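# Two-arm robot ties a tight knot in a rope

## Task

Make a knot in the rope and pull it snug, so it stays tied once the robot lets go.

## Robot and tools

ROBOT. There are two arms, left_arm and right_arm, each ending in a two-finger gripper. The fingers point along the gripper's +z axis and close along its y axis. The reported hand position is the spot between the finger pads, roughly 1 cm back from the tips. Calibrated bases in the scene frame: left_arm at (+0.050, +0.302, 0) m, right_arm at (+0.010, -0.355, 0) m, each turned only slightly about z. A camera stand sits behind the arms.

FRAMES. The scene frame has its origin at table height, halfway between the nominal bases. +z is up, +x points out over the table, and left_arm is on the +y side. Image left and right do not match the arm names. Each arm reports its hand pose, velocities, targets and wrist-camera pose in its own base frame. Fixed cameras and the table use the scene frame. Motion offsets are taken along the axes of that arm's current Hand target.

THE 14-NUMBER ROW. Every motion command is a flat list of 14 numbers, always in the range -1 to 1, even when one arm stays still: dx, dy, dz, rx, ry, rz, opening for left_arm, then the same seven for right_arm. dx..rz are offsets, not poses: they say how far to shift the gripper from its Hand target at the start of the action or move, along that target's own axes. A value of 1.0 equals 0.6 m of travel or 180 degrees of turn; rx, ry, rz form a single rotation vector. Opening is absolute, not an offset: +1 fully open (0.094 m), -1 closed. To leave an arm still, give zeros for its six pose numbers and repeat its current opening, because a 0 in the opening slot means half closed.

execute_actions(actions, cameras). actions is a list of actions; each action is a list of up to 15 rows, one per 1/30 s step, and a short list repeats its final row up to step 15. All rows in one action are measured from the same start pose, not chained. A new action or call starts from the Hand target at that moment, so sending an offset again moves further. An empty actions list returns images and the full state. cameras picks which images to show: names, ["all"], or [].

move(target, speed, blend, opening_speed, grip_force, blocking, cameras). target is one 14-number row or a list of up to 15 rows; every row is an offset from the same starting Hand targets, not from the row before. The gripper follows a straight line there. speed is m/s (0.002 to 2.9, default 0.25; rotations up to twice that in rad/s), one value or one per target. blend (m) rounds corners between listed targets; 0 stops at each. opening_speed (0.2 or more, per second on the -1..+1 scale) changes the fingers gradually. grip_force sets per-pad force in newtons, 10 to 50, one value or one per arm; it persists, and lower force closes slowly. blocking=false returns after about 0.5 s while the motion continues. Moves run at most 10 s, do not avoid obstacles or the other arm, and the gripper lags and can overshoot the speed when moving fast. Do not route a path near an arm's own base, since the elbow may whip round; go around it.

wait(seconds) lets time pass (0 to 3600) and sends nothing new; a running move keeps going. stop() brakes a running move. zoom_image(camera, region) enlarges a box [x0, y0, x1, y1] in pixels, at most 504 by 504, from the newest image of cam_high, cam_low, cam_left_wrist or cam_right_wrist (all 896x504). finished_scene(scene) ends the current scene for good; give its number and make no further calls in that reply.

RESULTS. Each call returns each arm's end_effector_position (m) and end_effector_quat_wxyz in its base frame, its Hand target (the last pose commanded, after clipping), Joint positions (gripper width in m last), torques, velocities, grip_measured on the opening scale, Tool commands, motor temperatures, and for move a "move:" line: done, off_target, moving, held or fault, plus limits such as paced (pose clipped) or held (steps withheld). Done means within 10 mm and 2 degrees; neither done nor off_target tells you about contact. Reported positions can be a few cm off, more at long reach.

BEHAVIOUR. Orientation commands are clipped to 40 degrees from the measured one per step. Friction and gravity often leave the gripper short, low or tilted; check after each move and correct. An empty-pose execute_actions call re-requests the Hand target; otherwise send the remaining gap as an offset. A blocked arm keeps pushing until you command it back past its gripper. grip_measured tracks the command until contact force snaps to the limit, so it does not reveal contact; to release, command clearly wider than it reads.

AVOID. Keep every part of the rope no more than a finger's width below the table top, and keep it on the table. Do not drop things, release moving parts, or strike the table, stand or anything heavy. Never let the grippers, wrist cameras or cables press against each other, and never close one gripper on the other's fingers. Keep the camera cables free of strain. Fast contacts and targets deep past contact press hard. Motors heat when holding loads, stretched out, or pushing unreachably: MOTOR HOT appears at 75 °C, and at 90 °C the arm folds and stops working. Small random shoves can move loose objects.

Each tool is called in YAML: its name, and indented under it one key for each argument.

## Session

execute_actions:
  actions: []

Scene clock: 0.00 s.
left_arm: end_effector_position=(+0.3901, +0.0144, +0.0800) grip_measured=+1.000 end_effector_quat_wxyz=(+0.569, -0.032, +0.820, +0.056) | right_arm: end_effector_position=(+0.3940, +0.0171, +0.0795) grip_measured=+1.000 end_effector_quat_wxyz=(+0.562, -0.041, +0.826, -0.008)
Joint positions: left_arm=[-0.034 1.577 0.342 0.877 -0.159 -0.001 0.094] | right_arm=[0.048 1.568 0.367 0.823 0.011 -0.059 0.094]
Joint velocities: within noise
Joint torques (N m): no reading
Motor temperatures (°C): left_arm=[23 29 28 28 22 22 25] | right_arm=[24 27 29 30 23 25 24]
Heat: left arm: 29 °C; right arm: 30 °C.
Hand target: left_arm +0.3912, +0.0143, +0.0814; +0.570, -0.032, +0.819, +0.056 | right_arm +0.3957, +0.0172, +0.0822; +0.564, -0.041, +0.824, -0.008
Tool commands: left_gripper/opening=+1.0 right_gripper/opening=+1.0
camera_calibration:
cam_left_wrist: T_world_to_cam=[[0.10589, -0.99132, 0.07789, -0.03695], [-0.63064, -0.12751, -0.76553, 0.34127], [0.76882, 0.03194, -0.63867, -0.1443]] pos_world=[0.33007, 0.01149, 0.17197]
cam_right_wrist: T_world_to_cam=[[0.04711, -0.97946, 0.19607, -0.02406], [-0.6585, -0.17805, -0.73122, 0.35134], [0.75111, -0.09466, -0.65336, -0.1356]] pos_world=[0.33434, 0.02616, 0.17303]

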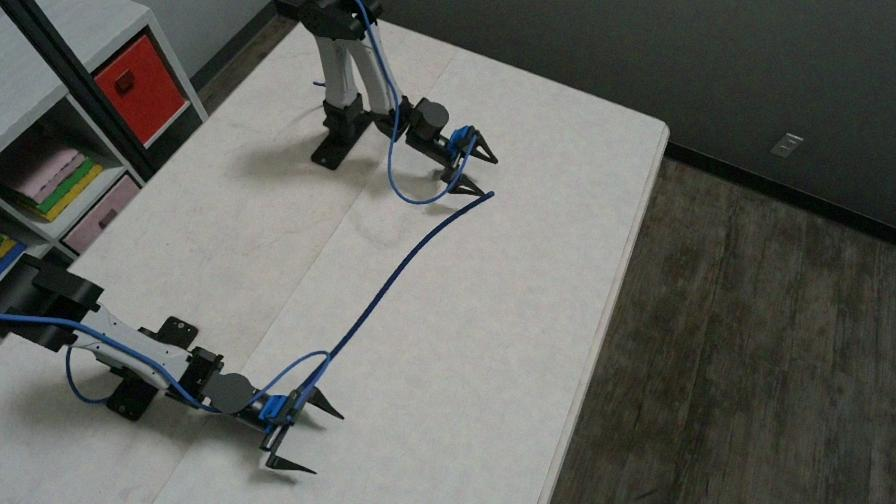

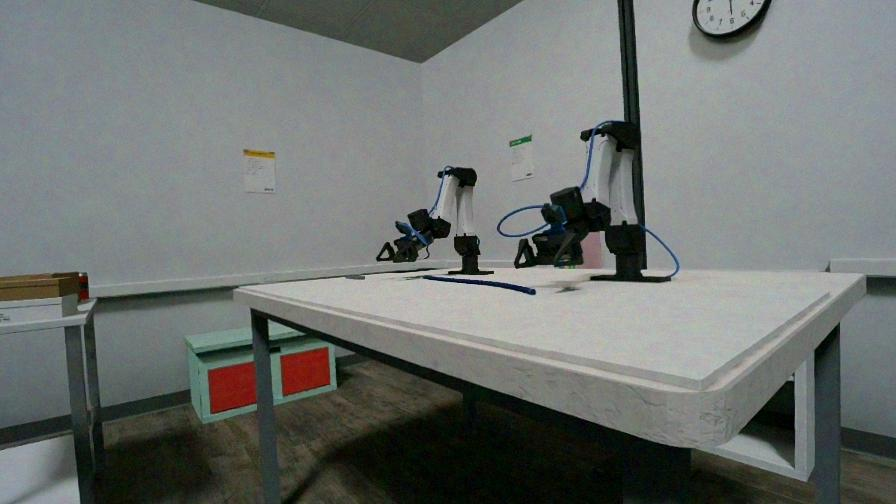

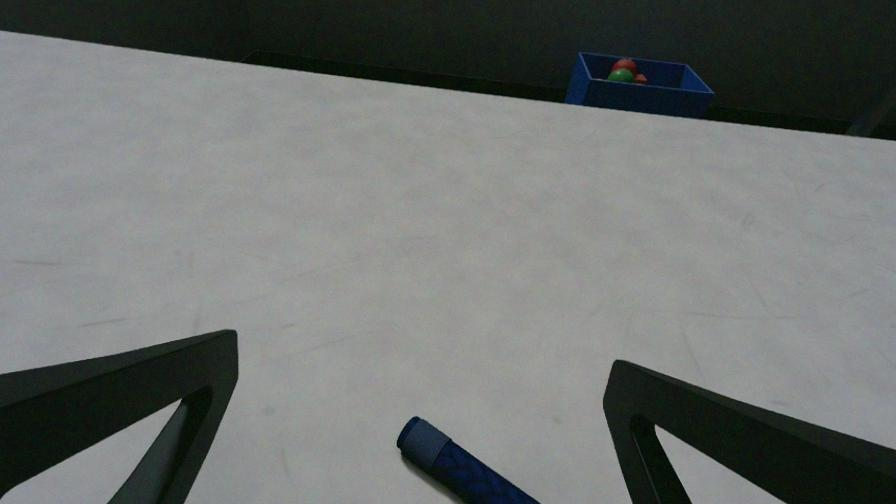

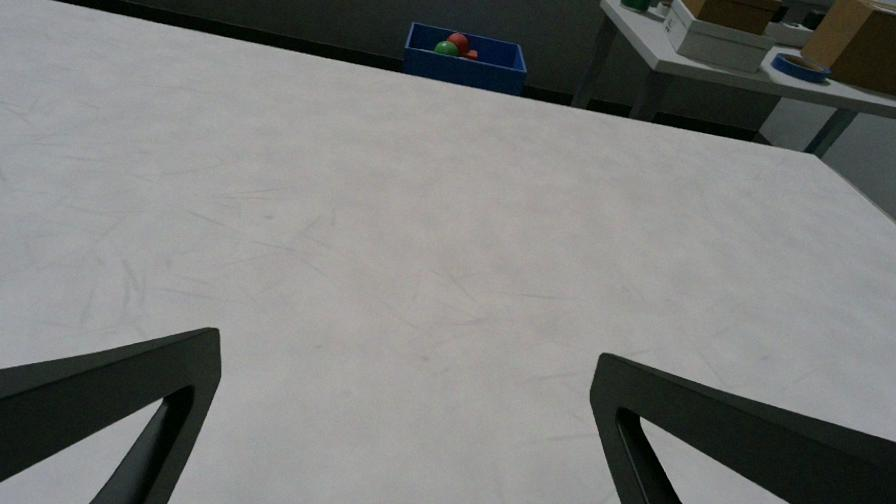

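move:
  target: [-0.143,0,-0.193,0,0.38,0,1,-0.143,0,-0.193,0,0.38,0,1]
  cameras: ["all"]

Scene clock: 74.03 s.
left_arm: end_effector_position=(+0.3094, -0.0013, +0.1991) grip_measured=+1.000 end_effector_quat_wxyz=(+0.024, -0.049, +0.998, +0.033) | right_arm: end_effector_position=(+0.3161, +0.0164, +0.2001) grip_measured=+1.000 end_effector_quat_wxyz=(+0.034, -0.031, +0.998, -0.031)
Joint positions: left_arm=[-0.044 1.712 1.759 -1.577 -0.07 -0.141 0.094] | right_arm=[0.088 1.717 1.769 -1.557 0.067 0.024 0.094]
Joint torques (N m): left_arm=[0.77 -6.38 7.34 0.39 0.12 -0.05] | right_arm=[0.24 -6.54 8.16 0.36 0.11 0.1]
Motor temperatures (°C): left_arm=[23 33 32 37 22 22 25] | right_arm=[24 30 33 36 23 25 24]
Heat: left arm: 37 °C; right arm: 36 °C.
Hand target: left_arm +0.3132, -0.0015, +0.2015; +0.011, -0.057, +0.998, +0.028 | right_arm +0.3186, +0.0197, +0.2040; +0.004, -0.030, +0.999, -0.029
Off the commanded pose: left_arm 0.005 m, 2 deg | right_arm 0.006 m, 4 deg.
joint sent to its limit (left arm) — joint 4 (wrist pitch), lower limit. The joint targets still meet the commanded pose.
joint sent to its limit (right arm) — joint 4 (wrist pitch), lower limit. The joint targets are off in orientation, not in position.
move: off_target (right_arm)
cam_left_wrist: T_world_to_cam=[[0.21684, -0.9762, -0.00245, -0.07154], [-0.93606, -0.20864, 0.2833, 0.26508], [-0.27707, -0.05914, -0.95903, 0.38164]] pos_world=[0.36938, 0.00804, 0.29073]
cam_right_wrist: T_world_to_cam=[[0.17858, -0.97481, 0.13361, -0.07376], [-0.94746, -0.13375, 0.29057, 0.27426], [-0.26538, -0.17848, -0.94748, 0.38313]] pos_world=[0.3747, 0.03316, 0.29317]

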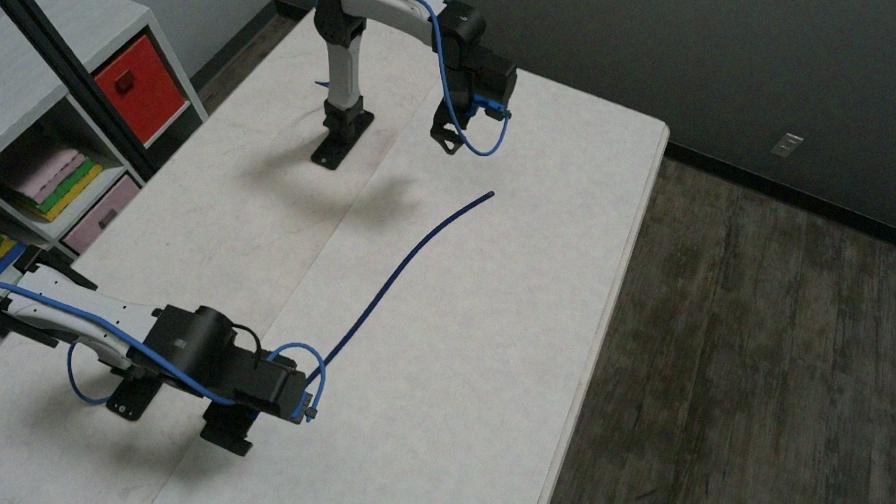

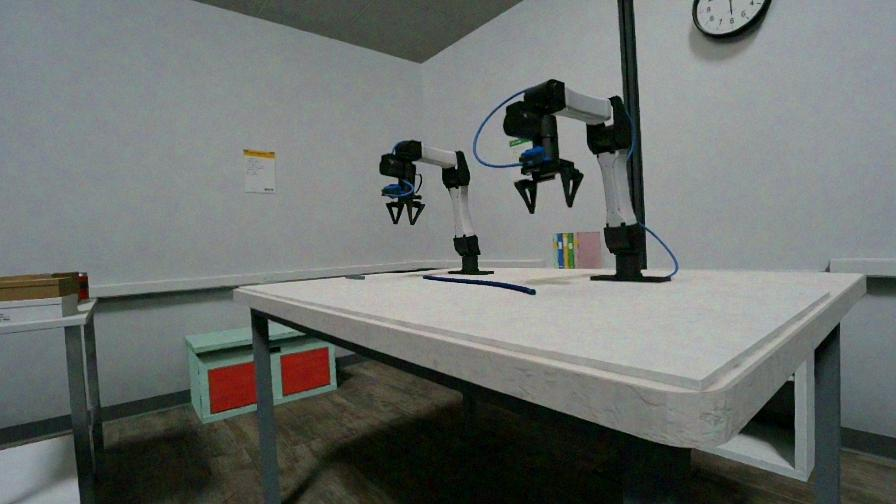

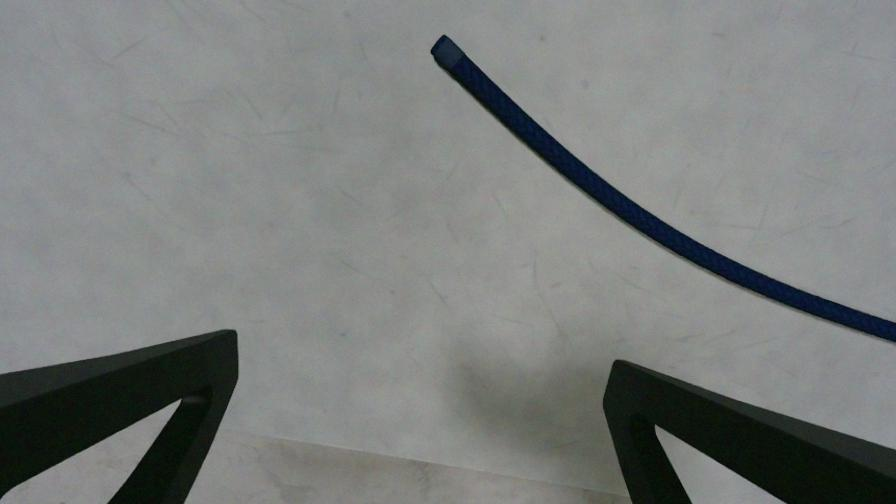

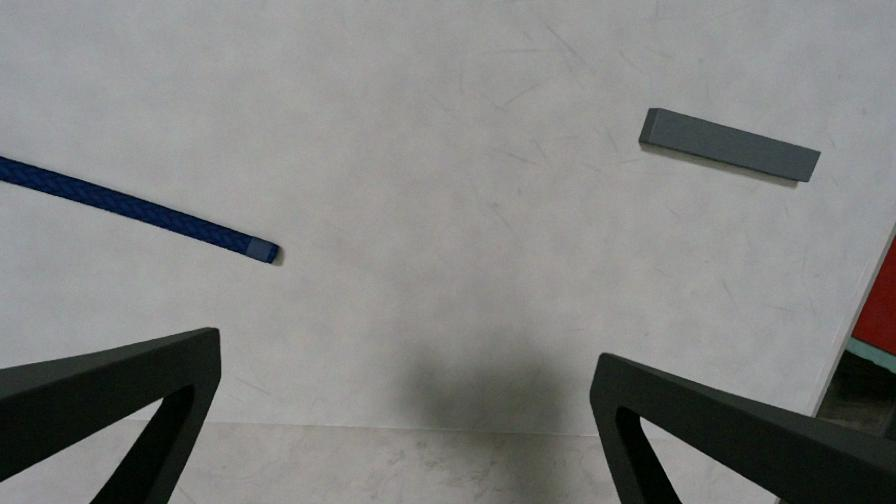

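move:
  target: [-0.12,-0.04,0.167,0.018,0,-0.286,1,0.044,0.161,0.173,-0.018,0,0.519,1]
  cameras: ["cam_left_wrist","cam_right_wrist"]

Scene clock: 132.67 s.
left_arm: end_effector_position=(+0.3910, -0.0120, +0.1132) grip_measured=+1.000 end_effector_quat_wxyz=(+0.037, -0.477, +0.878, -0.009) | right_arm: end_effector_position=(+0.2900, +0.1071, +0.0933) grip_measured=+1.000 end_effector_quat_wxyz=(+0.021, +0.706, +0.708, +0.002)
Joint positions: left_arm=[-0.041 1.962 1.734 -1.269 -0.023 -1.036 0.094] | right_arm=[0.375 1.7 1.325 -1.175 0.037 1.943 0.094]
Joint torques (N m): left_arm=[0.75 -8.84 4.14 0.64 0.1 -0.07] | right_arm=[0.16 -9.98 4.79 0.42 0.11 0.08]
Motor temperatures (°C): left_arm=[23 35 39 30 22 22 25] | right_arm=[24 31 38 32 23 25 23]
Heat: left arm: 39 °C; right arm: 38 °C.
Hand target: left_arm +0.3894, -0.0113, +0.1020; +0.024, -0.485, +0.874, -0.007 | right_arm +0.2876, +0.1084, +0.0946; +0.023, +0.707, +0.707, +0.008
Off the commanded pose: left_arm 0.011 m, 2 deg | right_arm 0.003 m, 1 deg.
move: off_target (left_arm)
cam_left_wrist: T_world_to_cam=[[0.89128, -0.43929, 0.11241, -0.3701], [-0.45232, -0.84384, 0.2887, 0.16619], [-0.03196, -0.30816, -0.9508, 0.22146]] pos_world=[0.41211, 0.0459, 0.20418]
cam_right_wrist: T_world_to_cam=[[-0.99153, -0.12572, 0.03248, 0.29138], [-0.10891, 0.94141, 0.3192, -0.06833], [-0.0707, 0.31296, -0.94713, 0.18212]] pos_world=[0.29435, 0.04396, 0.18484]

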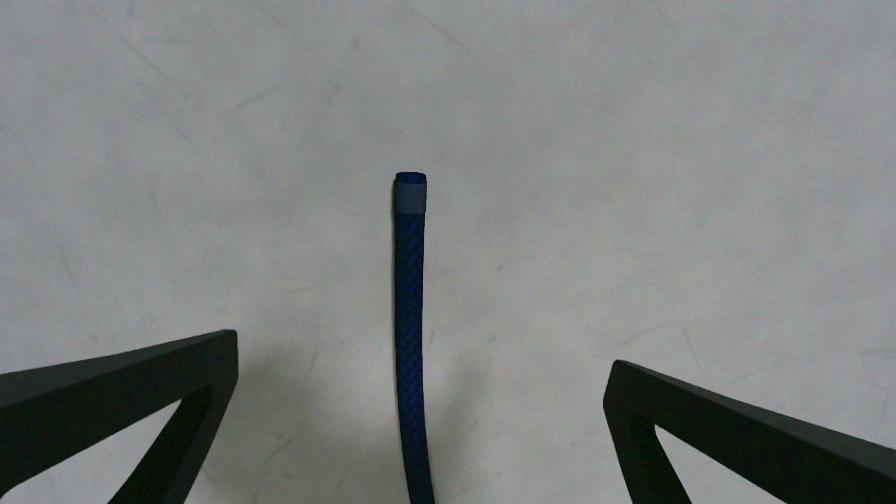

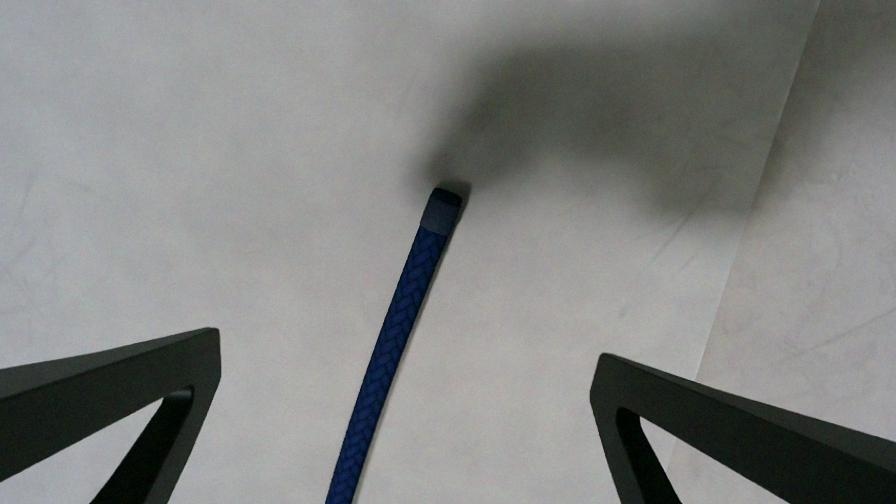

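move:
  target: [0,0,0.147,0,0,0,1,0,0,0.13,0,0,0,1]
  speed: 0.1
  cameras: ["cam_left_wrist","cam_right_wrist","cam_low"]

Scene clock: 141.17 s.
left_arm: end_effector_position=(+0.3947, -0.0108, +0.0254) grip_measured=+1.000 end_effector_quat_wxyz=(+0.032, -0.479, +0.877, -0.006) | right_arm: end_effector_position=(+0.2943, +0.1088, +0.0244) grip_measured=+1.000 end_effector_quat_wxyz=(+0.027, +0.706, +0.707, +0.016)
Joint positions: left_arm=[-0.037 2.04 1.493 -0.964 -0.023 -1.036 0.094] | right_arm=[0.375 1.761 1.109 -0.868 0.037 1.943 0.094]
Joint torques (N m): left_arm=[0.69 -9.1 3.82 0.76 0.09 -0.04] | right_arm=[-0.8 -7.05 4.64 0.53 0.05 -0.02]
Heat: left arm: 38 °C; right arm: 38 °C.
Hand target: left_arm +0.3937, -0.0103, +0.0139; +0.024, -0.485, +0.874, -0.007 | right_arm +0.2911, +0.1067, +0.0167; +0.023, +0.707, +0.707, +0.008
Off the commanded pose: left_arm 0.012 m, 1 deg | right_arm 0.009 m, 1 deg.
move: off_target (left_arm)
cam_left_wrist: T_world_to_cam=[[0.89418, -0.43626, 0.10061, -0.36382], [-0.44561, -0.84553, 0.29412, 0.1914], [-0.04324, -0.30783, -0.95046, 0.14287]] pos_world=[0.41679, 0.0471, 0.1161]
cam_right_wrist: T_world_to_cam=[[-0.99213, -0.12518, 0.00249, 0.29894], [-0.11751, 0.93783, 0.3266, -0.04466], [-0.04322, 0.32374, -0.94516, 0.10727]] pos_world=[0.29598, 0.04457, 0.11523]
Images, in order (width x height): cam_low 896x504, cam_left_wrist 896x504, cam_right_wrist 896x504.

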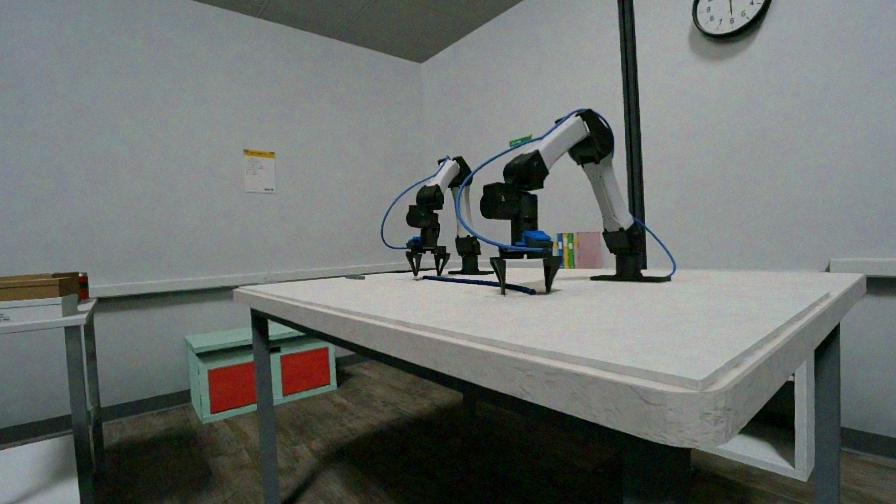

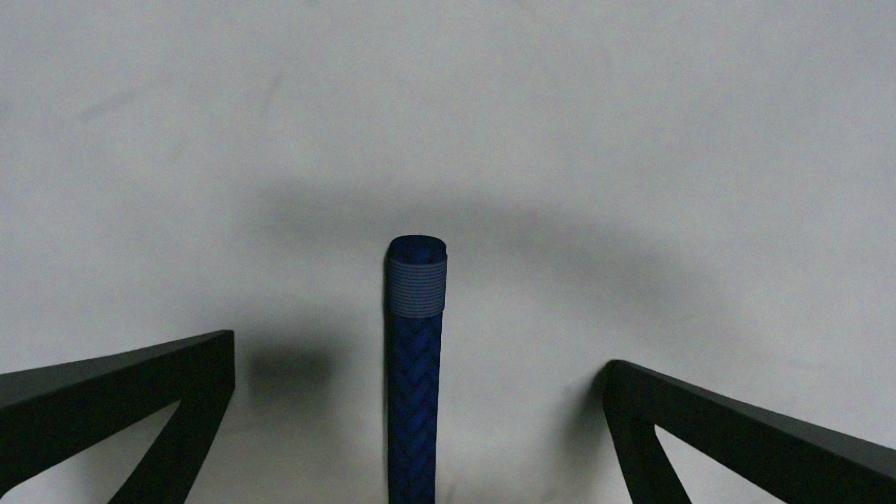

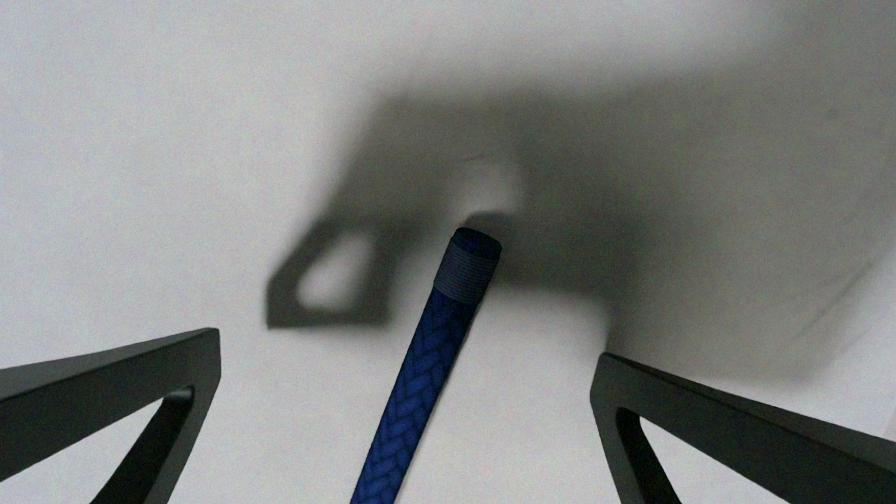

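move:
  target:
    - [0,0,0.017,0,0,0,1,0,0,0.017,0,0,0,1]
    - [0,0,0.017,0,0,0,-1,0,0,0.017,0,0,0,-1]
  speed: 0.05
  opening_speed: 1.5
  cameras: ["cam_left_wrist","cam_right_wrist"]

Scene clock: 146.80 s.
left_arm: end_effector_position=(+0.4012, -0.0107, +0.0224) grip_measured=-0.805 end_effector_quat_wxyz=(+0.045, -0.479, +0.877, -0.014) | right_arm: end_effector_position=(+0.2953, +0.1092, +0.0148) grip_measured=-0.805 end_effector_quat_wxyz=(+0.028, +0.706, +0.707, +0.017)
Joint positions: left_arm=[-0.036 2.04 1.479 -0.919 -0.022 -1.036 0.009] | right_arm=[0.375 1.778 1.089 -0.828 0.037 1.943 0.009]
Joint torques (N m): left_arm=[0.61 -7.98 3.32 0.73 0.09 -0.04] | right_arm=[-0.84 -6.9 4.44 0.63 0.13 -0.06]
Heat: left arm: 37 °C; right arm: 37 °C.
Hand target: left_arm +0.3942, -0.0102, +0.0038; +0.024, -0.485, +0.874, -0.007 | right_arm +0.2915, +0.1065, +0.0065; +0.023, +0.707, +0.707, +0.008
Off the commanded pose: left_arm 0.020 m, 3 deg | right_arm 0.009 m, 1 deg.
move: off_target (left_arm); target 2's new opening was sent with left_arm's hand 0.018 m and 2 deg from that target
cam_left_wrist: T_world_to_cam=[[0.8912, -0.43513, 0.12813, -0.36873], [-0.45338, -0.8456, 0.28179, 0.19871], [-0.01426, -0.30923, -0.95088, 0.12873]] pos_world=[0.42054, 0.04739, 0.11366]
cam_right_wrist: T_world_to_cam=[[-0.99213, -0.12519, 0.00029, 0.30013], [-0.11821, 0.93755, 0.32716, -0.0415], [-0.04123, 0.32455, -0.94497, 0.0974]] pos_world=[0.29688, 0.04487, 0.10553]

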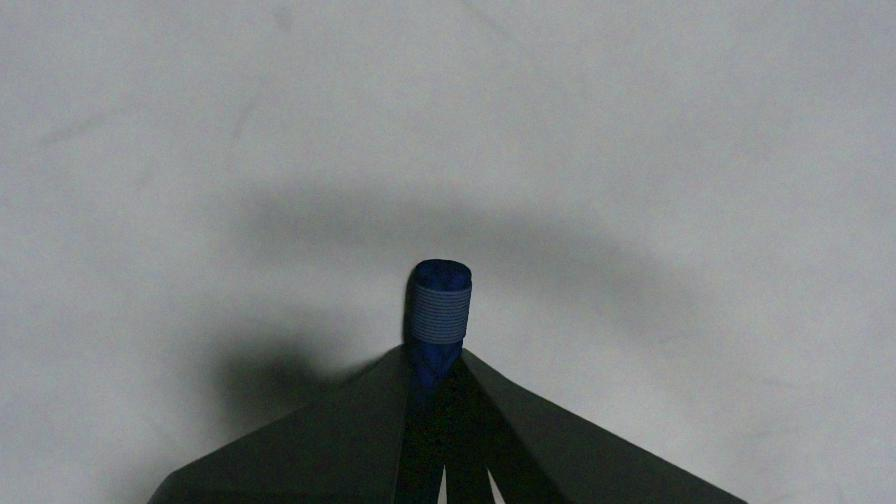

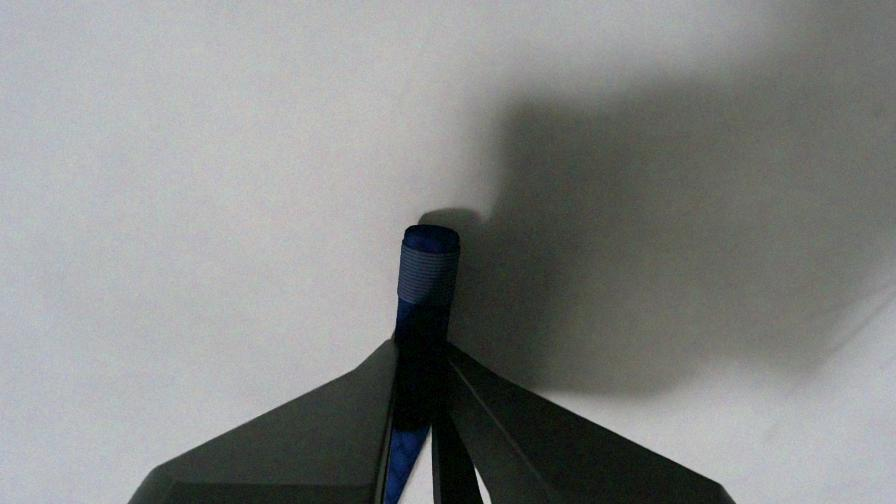

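move:
  target:
    - [0,0,-0.02,0,0,0,-1,0,0,-0.14,0,0,-0.05,-1]
    - [0,0,-0.02,0,0,0,-1,0.143,0.175,-0.14,0,0,-0.389,-1]
    - [0,0,-0.02,0,0,0,-1,0.342,0.215,-0.14,0,0,-0.778,-1]
  speed: 0.2
  blend: 0.03
  cameras: ["cam_high","cam_right_wrist"]

Scene clock: 175.63 s.
left_arm: end_effector_position=(+0.4002, -0.0109, +0.0223) grip_measured=-0.805 end_effector_quat_wxyz=(+0.043, -0.479, +0.877, -0.013) | right_arm: end_effector_position=(+0.4153, +0.3113, +0.0940) grip_measured=-0.805 end_effector_quat_wxyz=(+0.076, -0.416, +0.906, -0.001)
Joint positions: left_arm=[-0.036 2.04 1.479 -0.923 -0.021 -1.036 0.009] | right_arm=[0.655 2.616 2.754 -1.562 0.036 -0.208 0.009]
Joint torques (N m): left_arm=[0.58 -9.47 5.29 0.31 0.07 -0.04] | right_arm=[-0.05 -13.24 8.2 0.57 0.07 -0.1]
Heat: left arm: 37 °C; right arm: 37 °C.
Hand target: left_arm +0.3936, -0.0104, +0.0158; +0.024, -0.485, +0.874, -0.007 | right_arm +0.4167, +0.3136, +0.0915; +0.015, -0.423, +0.906, -0.019
Off the commanded pose: left_arm 0.009 m, 2 deg | right_arm 0.004 m, 7 deg.
joint sent to its limit (right arm) — joint 4 (wrist pitch), lower limit. The joint targets are off in orientation, not in position.
move: off_target (right_arm)
cam_right_wrist: T_world_to_cam=[[0.81773, -0.55779, 0.14208, -0.18596], [-0.57545, -0.78663, 0.22377, 0.4936], [-0.01305, -0.26475, -0.96423, 0.28522]] pos_world=[0.43983, 0.36006, 0.19099]

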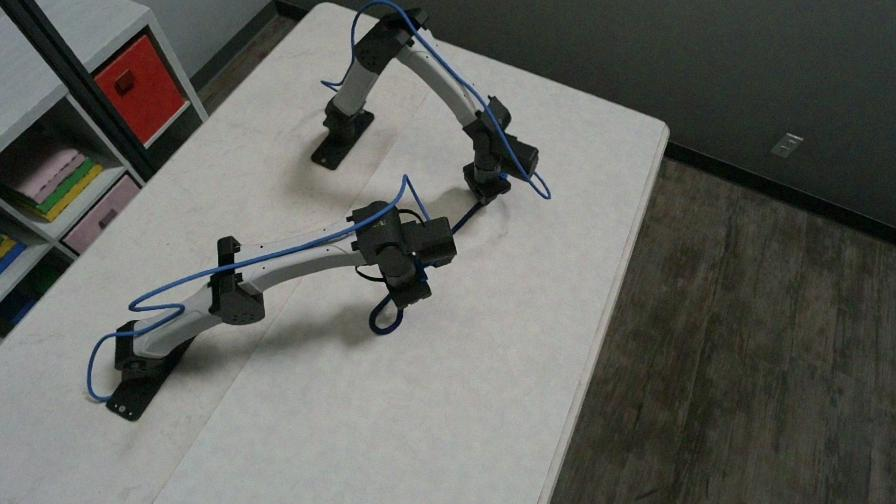

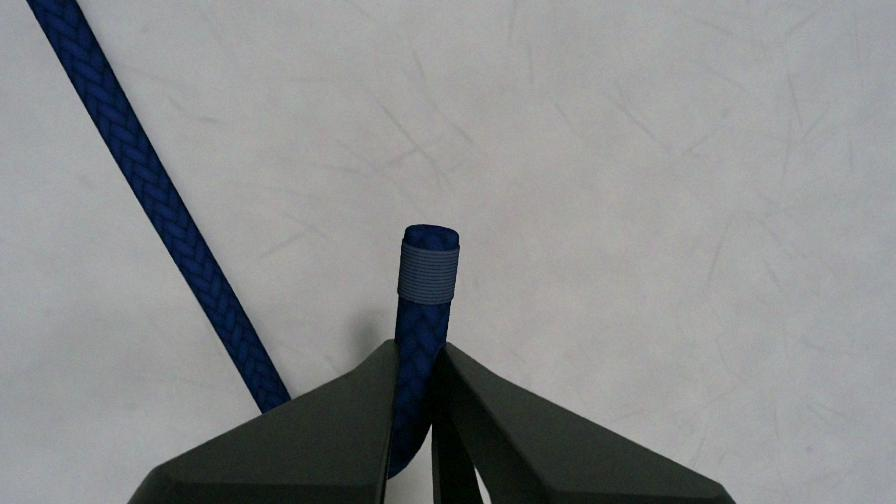

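move:
  target:
    - [0,0,0,0,0,0,-1,-0.099,0.1125,0,0,0,-0.278,-1]
    - [0,0,0,0,0,0,-1,-0.02,0.348,0.02,0,0,-0.694,-1]
    - [0,0,0,0,0,0,-1,-0.02,0.348,0.119,0,0,-0.694,-1]
  speed: 0.2
  blend: 0.02
  cameras: ["cam_high","cam_right_wrist","cam_low"]

Scene clock: 196.87 s.
left_arm: end_effector_position=(+0.4002, -0.0109, +0.0223) grip_measured=-0.805 end_effector_quat_wxyz=(+0.043, -0.479, +0.877, -0.013) | right_arm: end_effector_position=(+0.2655, +0.4519, +0.0155) grip_measured=-0.805 end_effector_quat_wxyz=(-0.009, +0.998, -0.050, +0.029)
Joint positions: left_arm=[-0.036 2.04 1.479 -0.923 -0.021 -1.036 0.009] | right_arm=[1.054 2.82 2.845 -1.555 0.043 -1.989 0.009]
Joint torques (N m): left_arm=[0.58 -9.47 5.29 0.31 0.07 -0.04] | right_arm=[-0.31 -14.09 7.49 0.43 0.06 -0.1]
Motor temperatures (°C): left_arm=[23 38 36 28 22 22 27] | right_arm=[24 39 41 31 23 25 25]
Heat: left arm: 38 °C; right arm: 41 °C.
Hand target: left_arm +0.3936, -0.0104, +0.0158; +0.024, -0.485, +0.874, -0.007 | right_arm +0.2678, +0.4552, +0.0105; +0.010, +0.999, -0.044, +0.022
Off the commanded pose: left_arm 0.009 m, 2 deg | right_arm 0.006 m, 2 deg.
elbow stopped short (right arm): the move would have taken joint 3 (elbow) straighter than the controller allows.
move: done
cam_right_wrist: T_world_to_cam=[[-0.02944, 0.99681, 0.07423, -0.45035], [0.91569, -0.00289, 0.40188, -0.2173], [0.40081, 0.0798, -0.91268, -0.0216]] pos_world=[0.19438, 0.45001, 0.10104]
Images, in order (width x height): cam_high 896x504, cam_low 896x504, cam_right_wrist 896x504.

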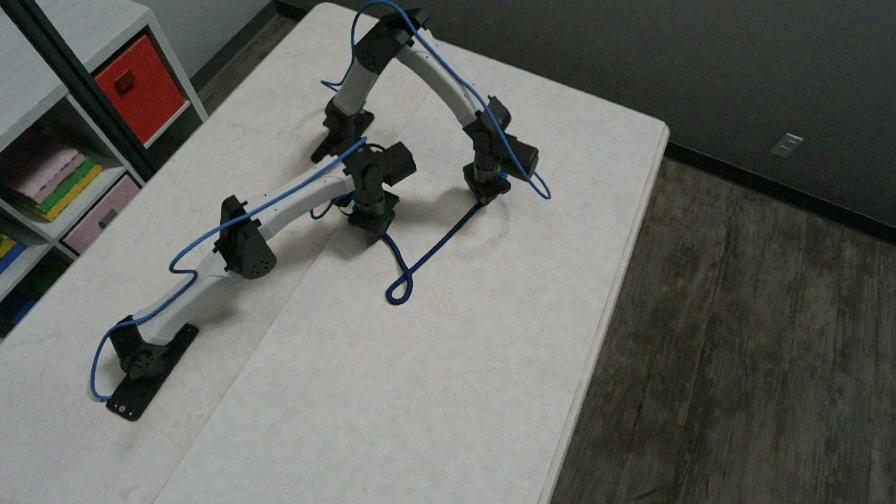

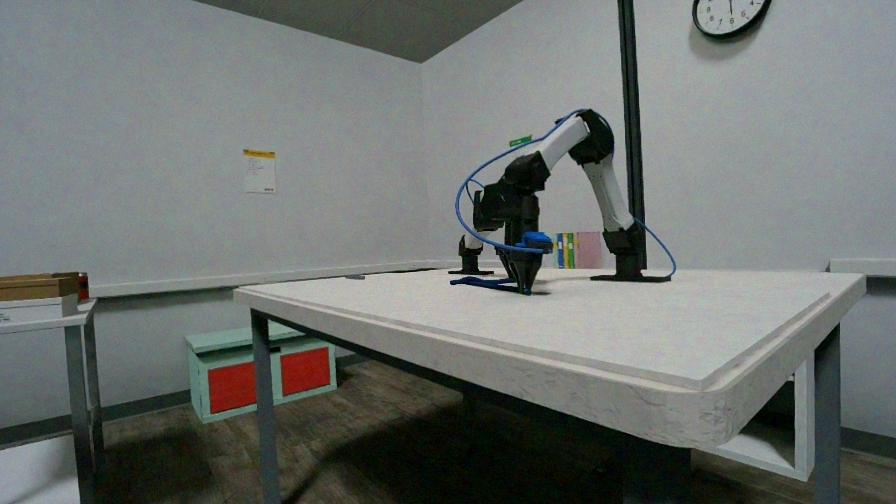

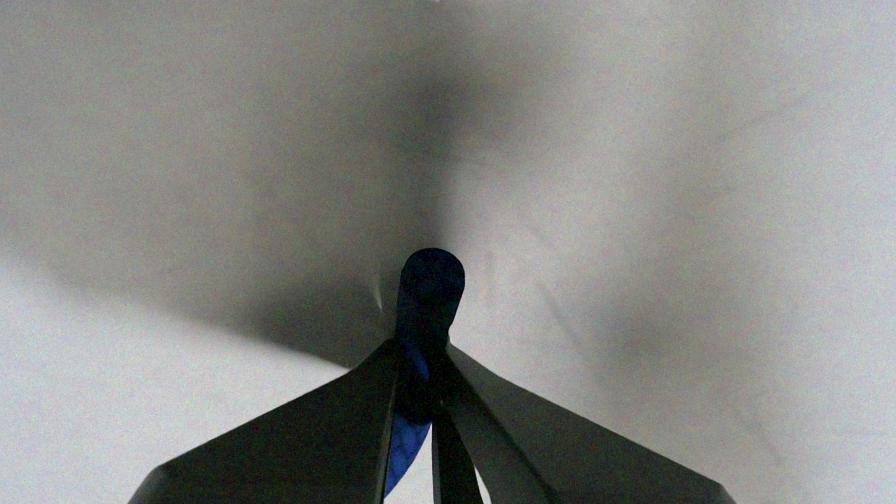

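move:
  target:
    - [0,0,0,0,0,0,-1,0,0,0,0,0,0,-0.04]
    - [0,0,0,0,0,0,-1,0,0,-0.12,0,0,0,-0.04]
    - [0,0,0,0,0,0,-1,0,0,-0.12,0,0,0.994,-0.04]
  speed: 0.2
  blend: [0,0.01,0]
  cameras: ["cam_high","cam_right_wrist"]

Scene clock: 236.83 s.
left_arm: end_effector_position=(+0.4002, -0.0109, +0.0223) grip_measured=-0.805 end_effector_quat_wxyz=(+0.043, -0.479, +0.877, -0.013) | right_arm: end_effector_position=(+0.2686, +0.4573, +0.0750) grip_measured=-0.042 end_effector_quat_wxyz=(+0.058, +0.031, +0.996, +0.055)
Joint positions: left_arm=[-0.036 2.04 1.479 -0.923 -0.021 -1.036 0.009] | right_arm=[1.057 2.703 2.845 -1.563 0.051 1.115 0.045]
Joint torques (N m): left_arm=[0.59 -9.47 5.27 0.31 0.07 -0.04] | right_arm=[0.2 -18.14 5.04 0.58 0.18 0.1]
Motor temperatures (°C): left_arm=[23 40 37 28 22 22 28] | right_arm=[24 58 39 30 23 25 25]
Heat: left arm: 40 °C; right arm: 58 °C.
Hand target: left_arm +0.3936, -0.0104, +0.0158; +0.024, -0.485, +0.874, -0.007 | right_arm +0.2646, +0.4568, +0.0825; +0.022, +0.035, +0.999, -0.010
Off the commanded pose: left_arm 0.009 m, 2 deg | right_arm 0.008 m, 8 deg.
elbow stopped short (right arm): the move would have taken joint 3 (elbow) straighter than the controller allows.
joint sent to its limit (right arm) — joint 4 (wrist pitch), lower limit. The joint targets are off in orientation, not in position.
move: off_target (right_arm)
cam_right_wrist: T_world_to_cam=[[0.06081, -0.99745, -0.03728, 0.436], [-0.97115, -0.06775, 0.22866, 0.30545], [-0.23061, 0.0223, -0.97279, 0.23153]] pos_world=[0.32352, 0.45042, 0.17164]

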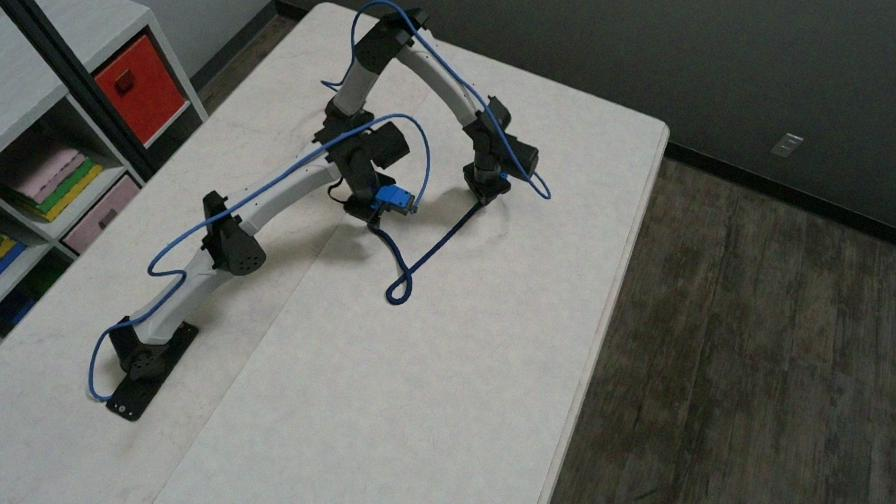

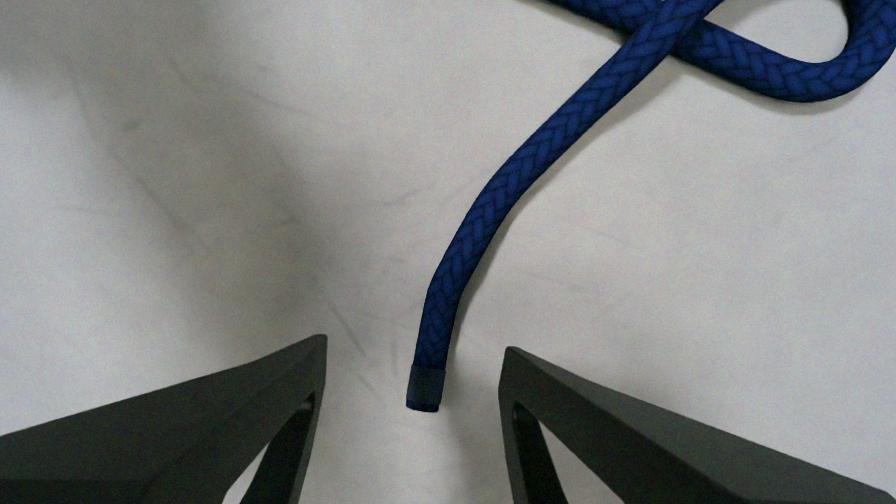

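move:
  target:
    - [0,0,0,0,0,0,-1,0.025,0,0.12,0,0,0,-0.04]
    - [0,0,0,0,0,0,-1,0.025,0,0.12,0,0,0,-1]
    - [0,0,0,0,0,0,-1,-0.02,-0.115,0.046,0,0,-0.25,-1]
    - [0,0,0,0,0,0,-1,-0.0995,-0.188,0.046,0,0,-0.611,-1]
    - [0,0,0,0,0,0,-1,-0.0995,-0.188,0.115,0,0,-0.611,-1]
  speed: 0.15
  blend: [0,0,0.02,0.01,0]
  cameras: ["cam_high","cam_right_wrist"]

Scene clock: 254.63 s.
left_arm: end_effector_position=(+0.4002, -0.0109, +0.0223) grip_measured=-0.805 end_effector_quat_wxyz=(+0.043, -0.479, +0.877, -0.013) | right_arm: end_effector_position=(+0.3162, +0.3378, +0.0133) grip_measured=-0.799 end_effector_quat_wxyz=(+0.009, +0.797, -0.603, +0.025)
Joint positions: left_arm=[-0.036 2.04 1.479 -0.923 -0.021 -1.036 0.009] | right_arm=[0.838 2.405 2.046 -1.226 0.051 -1.007 0.009]
Joint torques (N m): left_arm=[0.58 -9.47 5.29 0.31 0.07 -0.04] | right_arm=[-0.95 -16.51 4.56 0.46 0.01 -0.06]
Motor temperatures (°C): left_arm=[23 40 37 27 22 22 28] | right_arm=[24 63 38 30 23 25 25]
Heat: left arm: 40 °C; right arm: 63 °C.
Hand target: left_arm +0.3936, -0.0104, +0.0158; +0.024, -0.485, +0.874, -0.007 | right_arm +0.3193, +0.3386, +0.0183; -0.005, +0.799, -0.601, +0.024
Off the commanded pose: left_arm 0.009 m, 2 deg | right_arm 0.006 m, 2 deg.
move: done
cam_right_wrist: T_world_to_cam=[[0.91766, 0.39105, 0.07049, -0.42976], [0.334, -0.85522, 0.39627, 0.20871], [0.21525, -0.3401, -0.91542, 0.16578]] pos_world=[0.28898, 0.40294, 0.09934]

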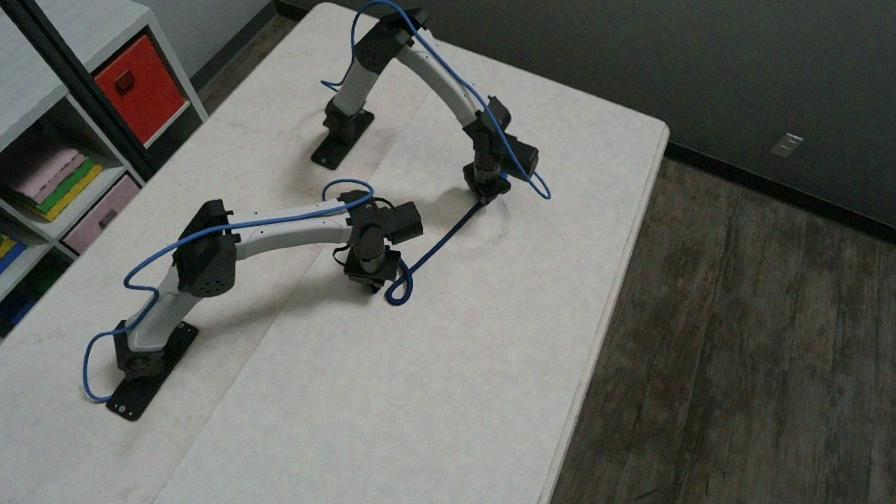

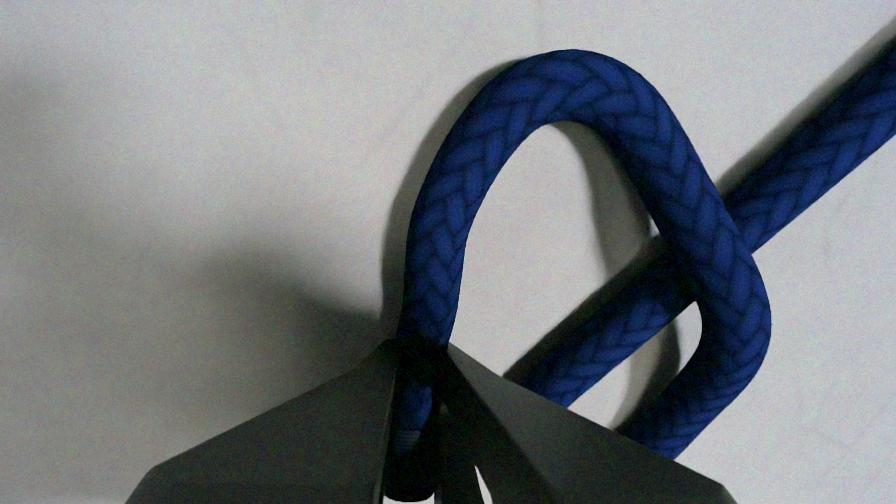

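move:
  target:
    - [0,0,0,0,0,0,-1,0,0,0,0,0,0,-0.04]
    - [0,0,0,0,0,0,-1,0,0,-0.14,0,0,0,-0.04]
  speed: 0.15
  cameras: ["cam_high","cam_right_wrist"]

Scene clock: 262.63 s.
left_arm: end_effector_position=(+0.4002, -0.0109, +0.0223) grip_measured=-0.805 end_effector_quat_wxyz=(+0.043, -0.479, +0.877, -0.013) | right_arm: end_effector_position=(+0.3154, +0.3370, +0.1045) grip_measured=-0.042 end_effector_quat_wxyz=(-0.007, +0.797, -0.603, +0.026)
Joint positions: left_arm=[-0.036 2.04 1.479 -0.923 -0.021 -1.036 0.009] | right_arm=[0.838 2.382 2.369 -1.54 0.051 -1.008 0.045]
Joint torques (N m): left_arm=[0.59 -9.47 5.29 0.31 0.07 -0.04] | right_arm=[-0.03 -11.89 8.21 0.33 0 0.04]
Motor temperatures (°C): left_arm=[23 40 37 27 22 22 28] | right_arm=[24 65 38 30 23 25 25]
Heat: left arm: 40 °C; right arm: 65 °C.
Hand target: left_arm +0.3936, -0.0104, +0.0158; +0.024, -0.485, +0.874, -0.007 | right_arm +0.3156, +0.3404, +0.1022; -0.004, +0.798, -0.602, +0.024
Off the commanded pose: left_arm 0.009 m, 2 deg | right_arm 0.004 m, 0 deg.
move: done
cam_right_wrist: T_world_to_cam=[[0.9156, 0.38979, 0.09867, -0.43709], [0.32652, -0.864, 0.38327, 0.17888], [0.23464, -0.3187, -0.91835, 0.23606]] pos_world=[0.2864, 0.40016, 0.19135]

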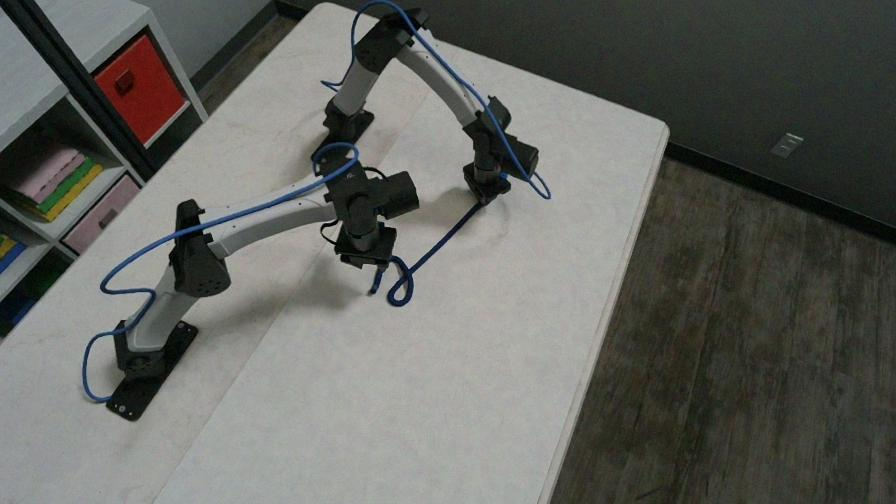

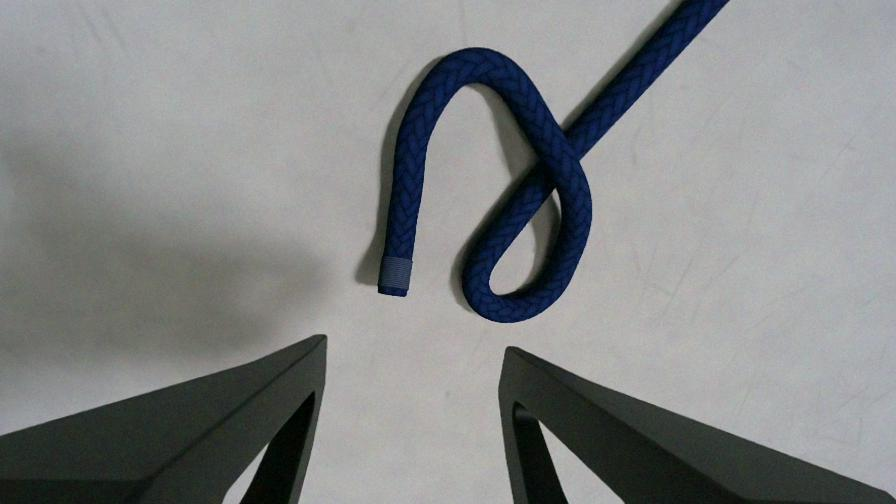

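move:
  target:
    - [0.117,0,-0.01,0,0,0,-1,0.005,-0.058,0.06,0,0,0.139,-0.36]
    - [0.117,0,-0.01,0,0,0,-1,0.005,-0.058,0.138,0,0,0.139,-0.36]
  speed: 0.12
  cameras: ["cam_right_wrist"]

Scene clock: 302.07 s.
left_arm: end_effector_position=(+0.3658, -0.0664, +0.0223) grip_measured=-0.805 end_effector_quat_wxyz=(+0.034, -0.485, +0.874, -0.010) | right_arm: end_effector_position=(+0.3517, +0.3466, +0.0161) grip_measured=-0.358 end_effector_quat_wxyz=(+0.003, -0.653, +0.757, -0.025)
Joint positions: left_arm=[-0.192 1.956 1.358 -0.907 -0.027 -1.204 0.009] | right_arm=[0.796 2.563 2.347 -1.353 0.051 -0.627 0.03]
Joint torques (N m): left_arm=[-0.58 -11.07 2.96 0.46 0.04 -0.07] | right_arm=[-0.85 -17.66 4.81 0.42 0.03 0.04]
Motor temperatures (°C): left_arm=[23 42 37 27 22 22 28] | right_arm=[24 57 40 29 23 24 24]
Heat: left arm: 42 °C; right arm: 57 °C.
Hand target: left_arm +0.3562, -0.0698, +0.0193; +0.024, -0.485, +0.874, -0.007 | right_arm +0.3535, +0.3454, +0.0209; +0.010, -0.649, +0.760, -0.022
Off the commanded pose: left_arm 0.011 m, 1 deg | right_arm 0.005 m, 1 deg.
move: off_target (left_arm)
cam_right_wrist: T_world_to_cam=[[0.99481, -0.02012, 0.09975, -0.35117], [-0.05662, -0.92396, 0.37827, 0.3648], [0.08455, -0.38195, -0.92031, 0.22419]] pos_world=[0.35104, 0.41563, 0.10335]

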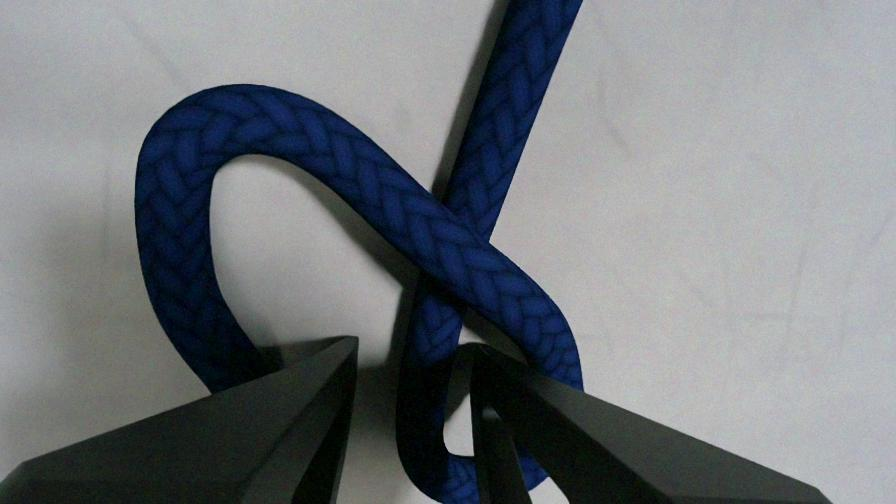

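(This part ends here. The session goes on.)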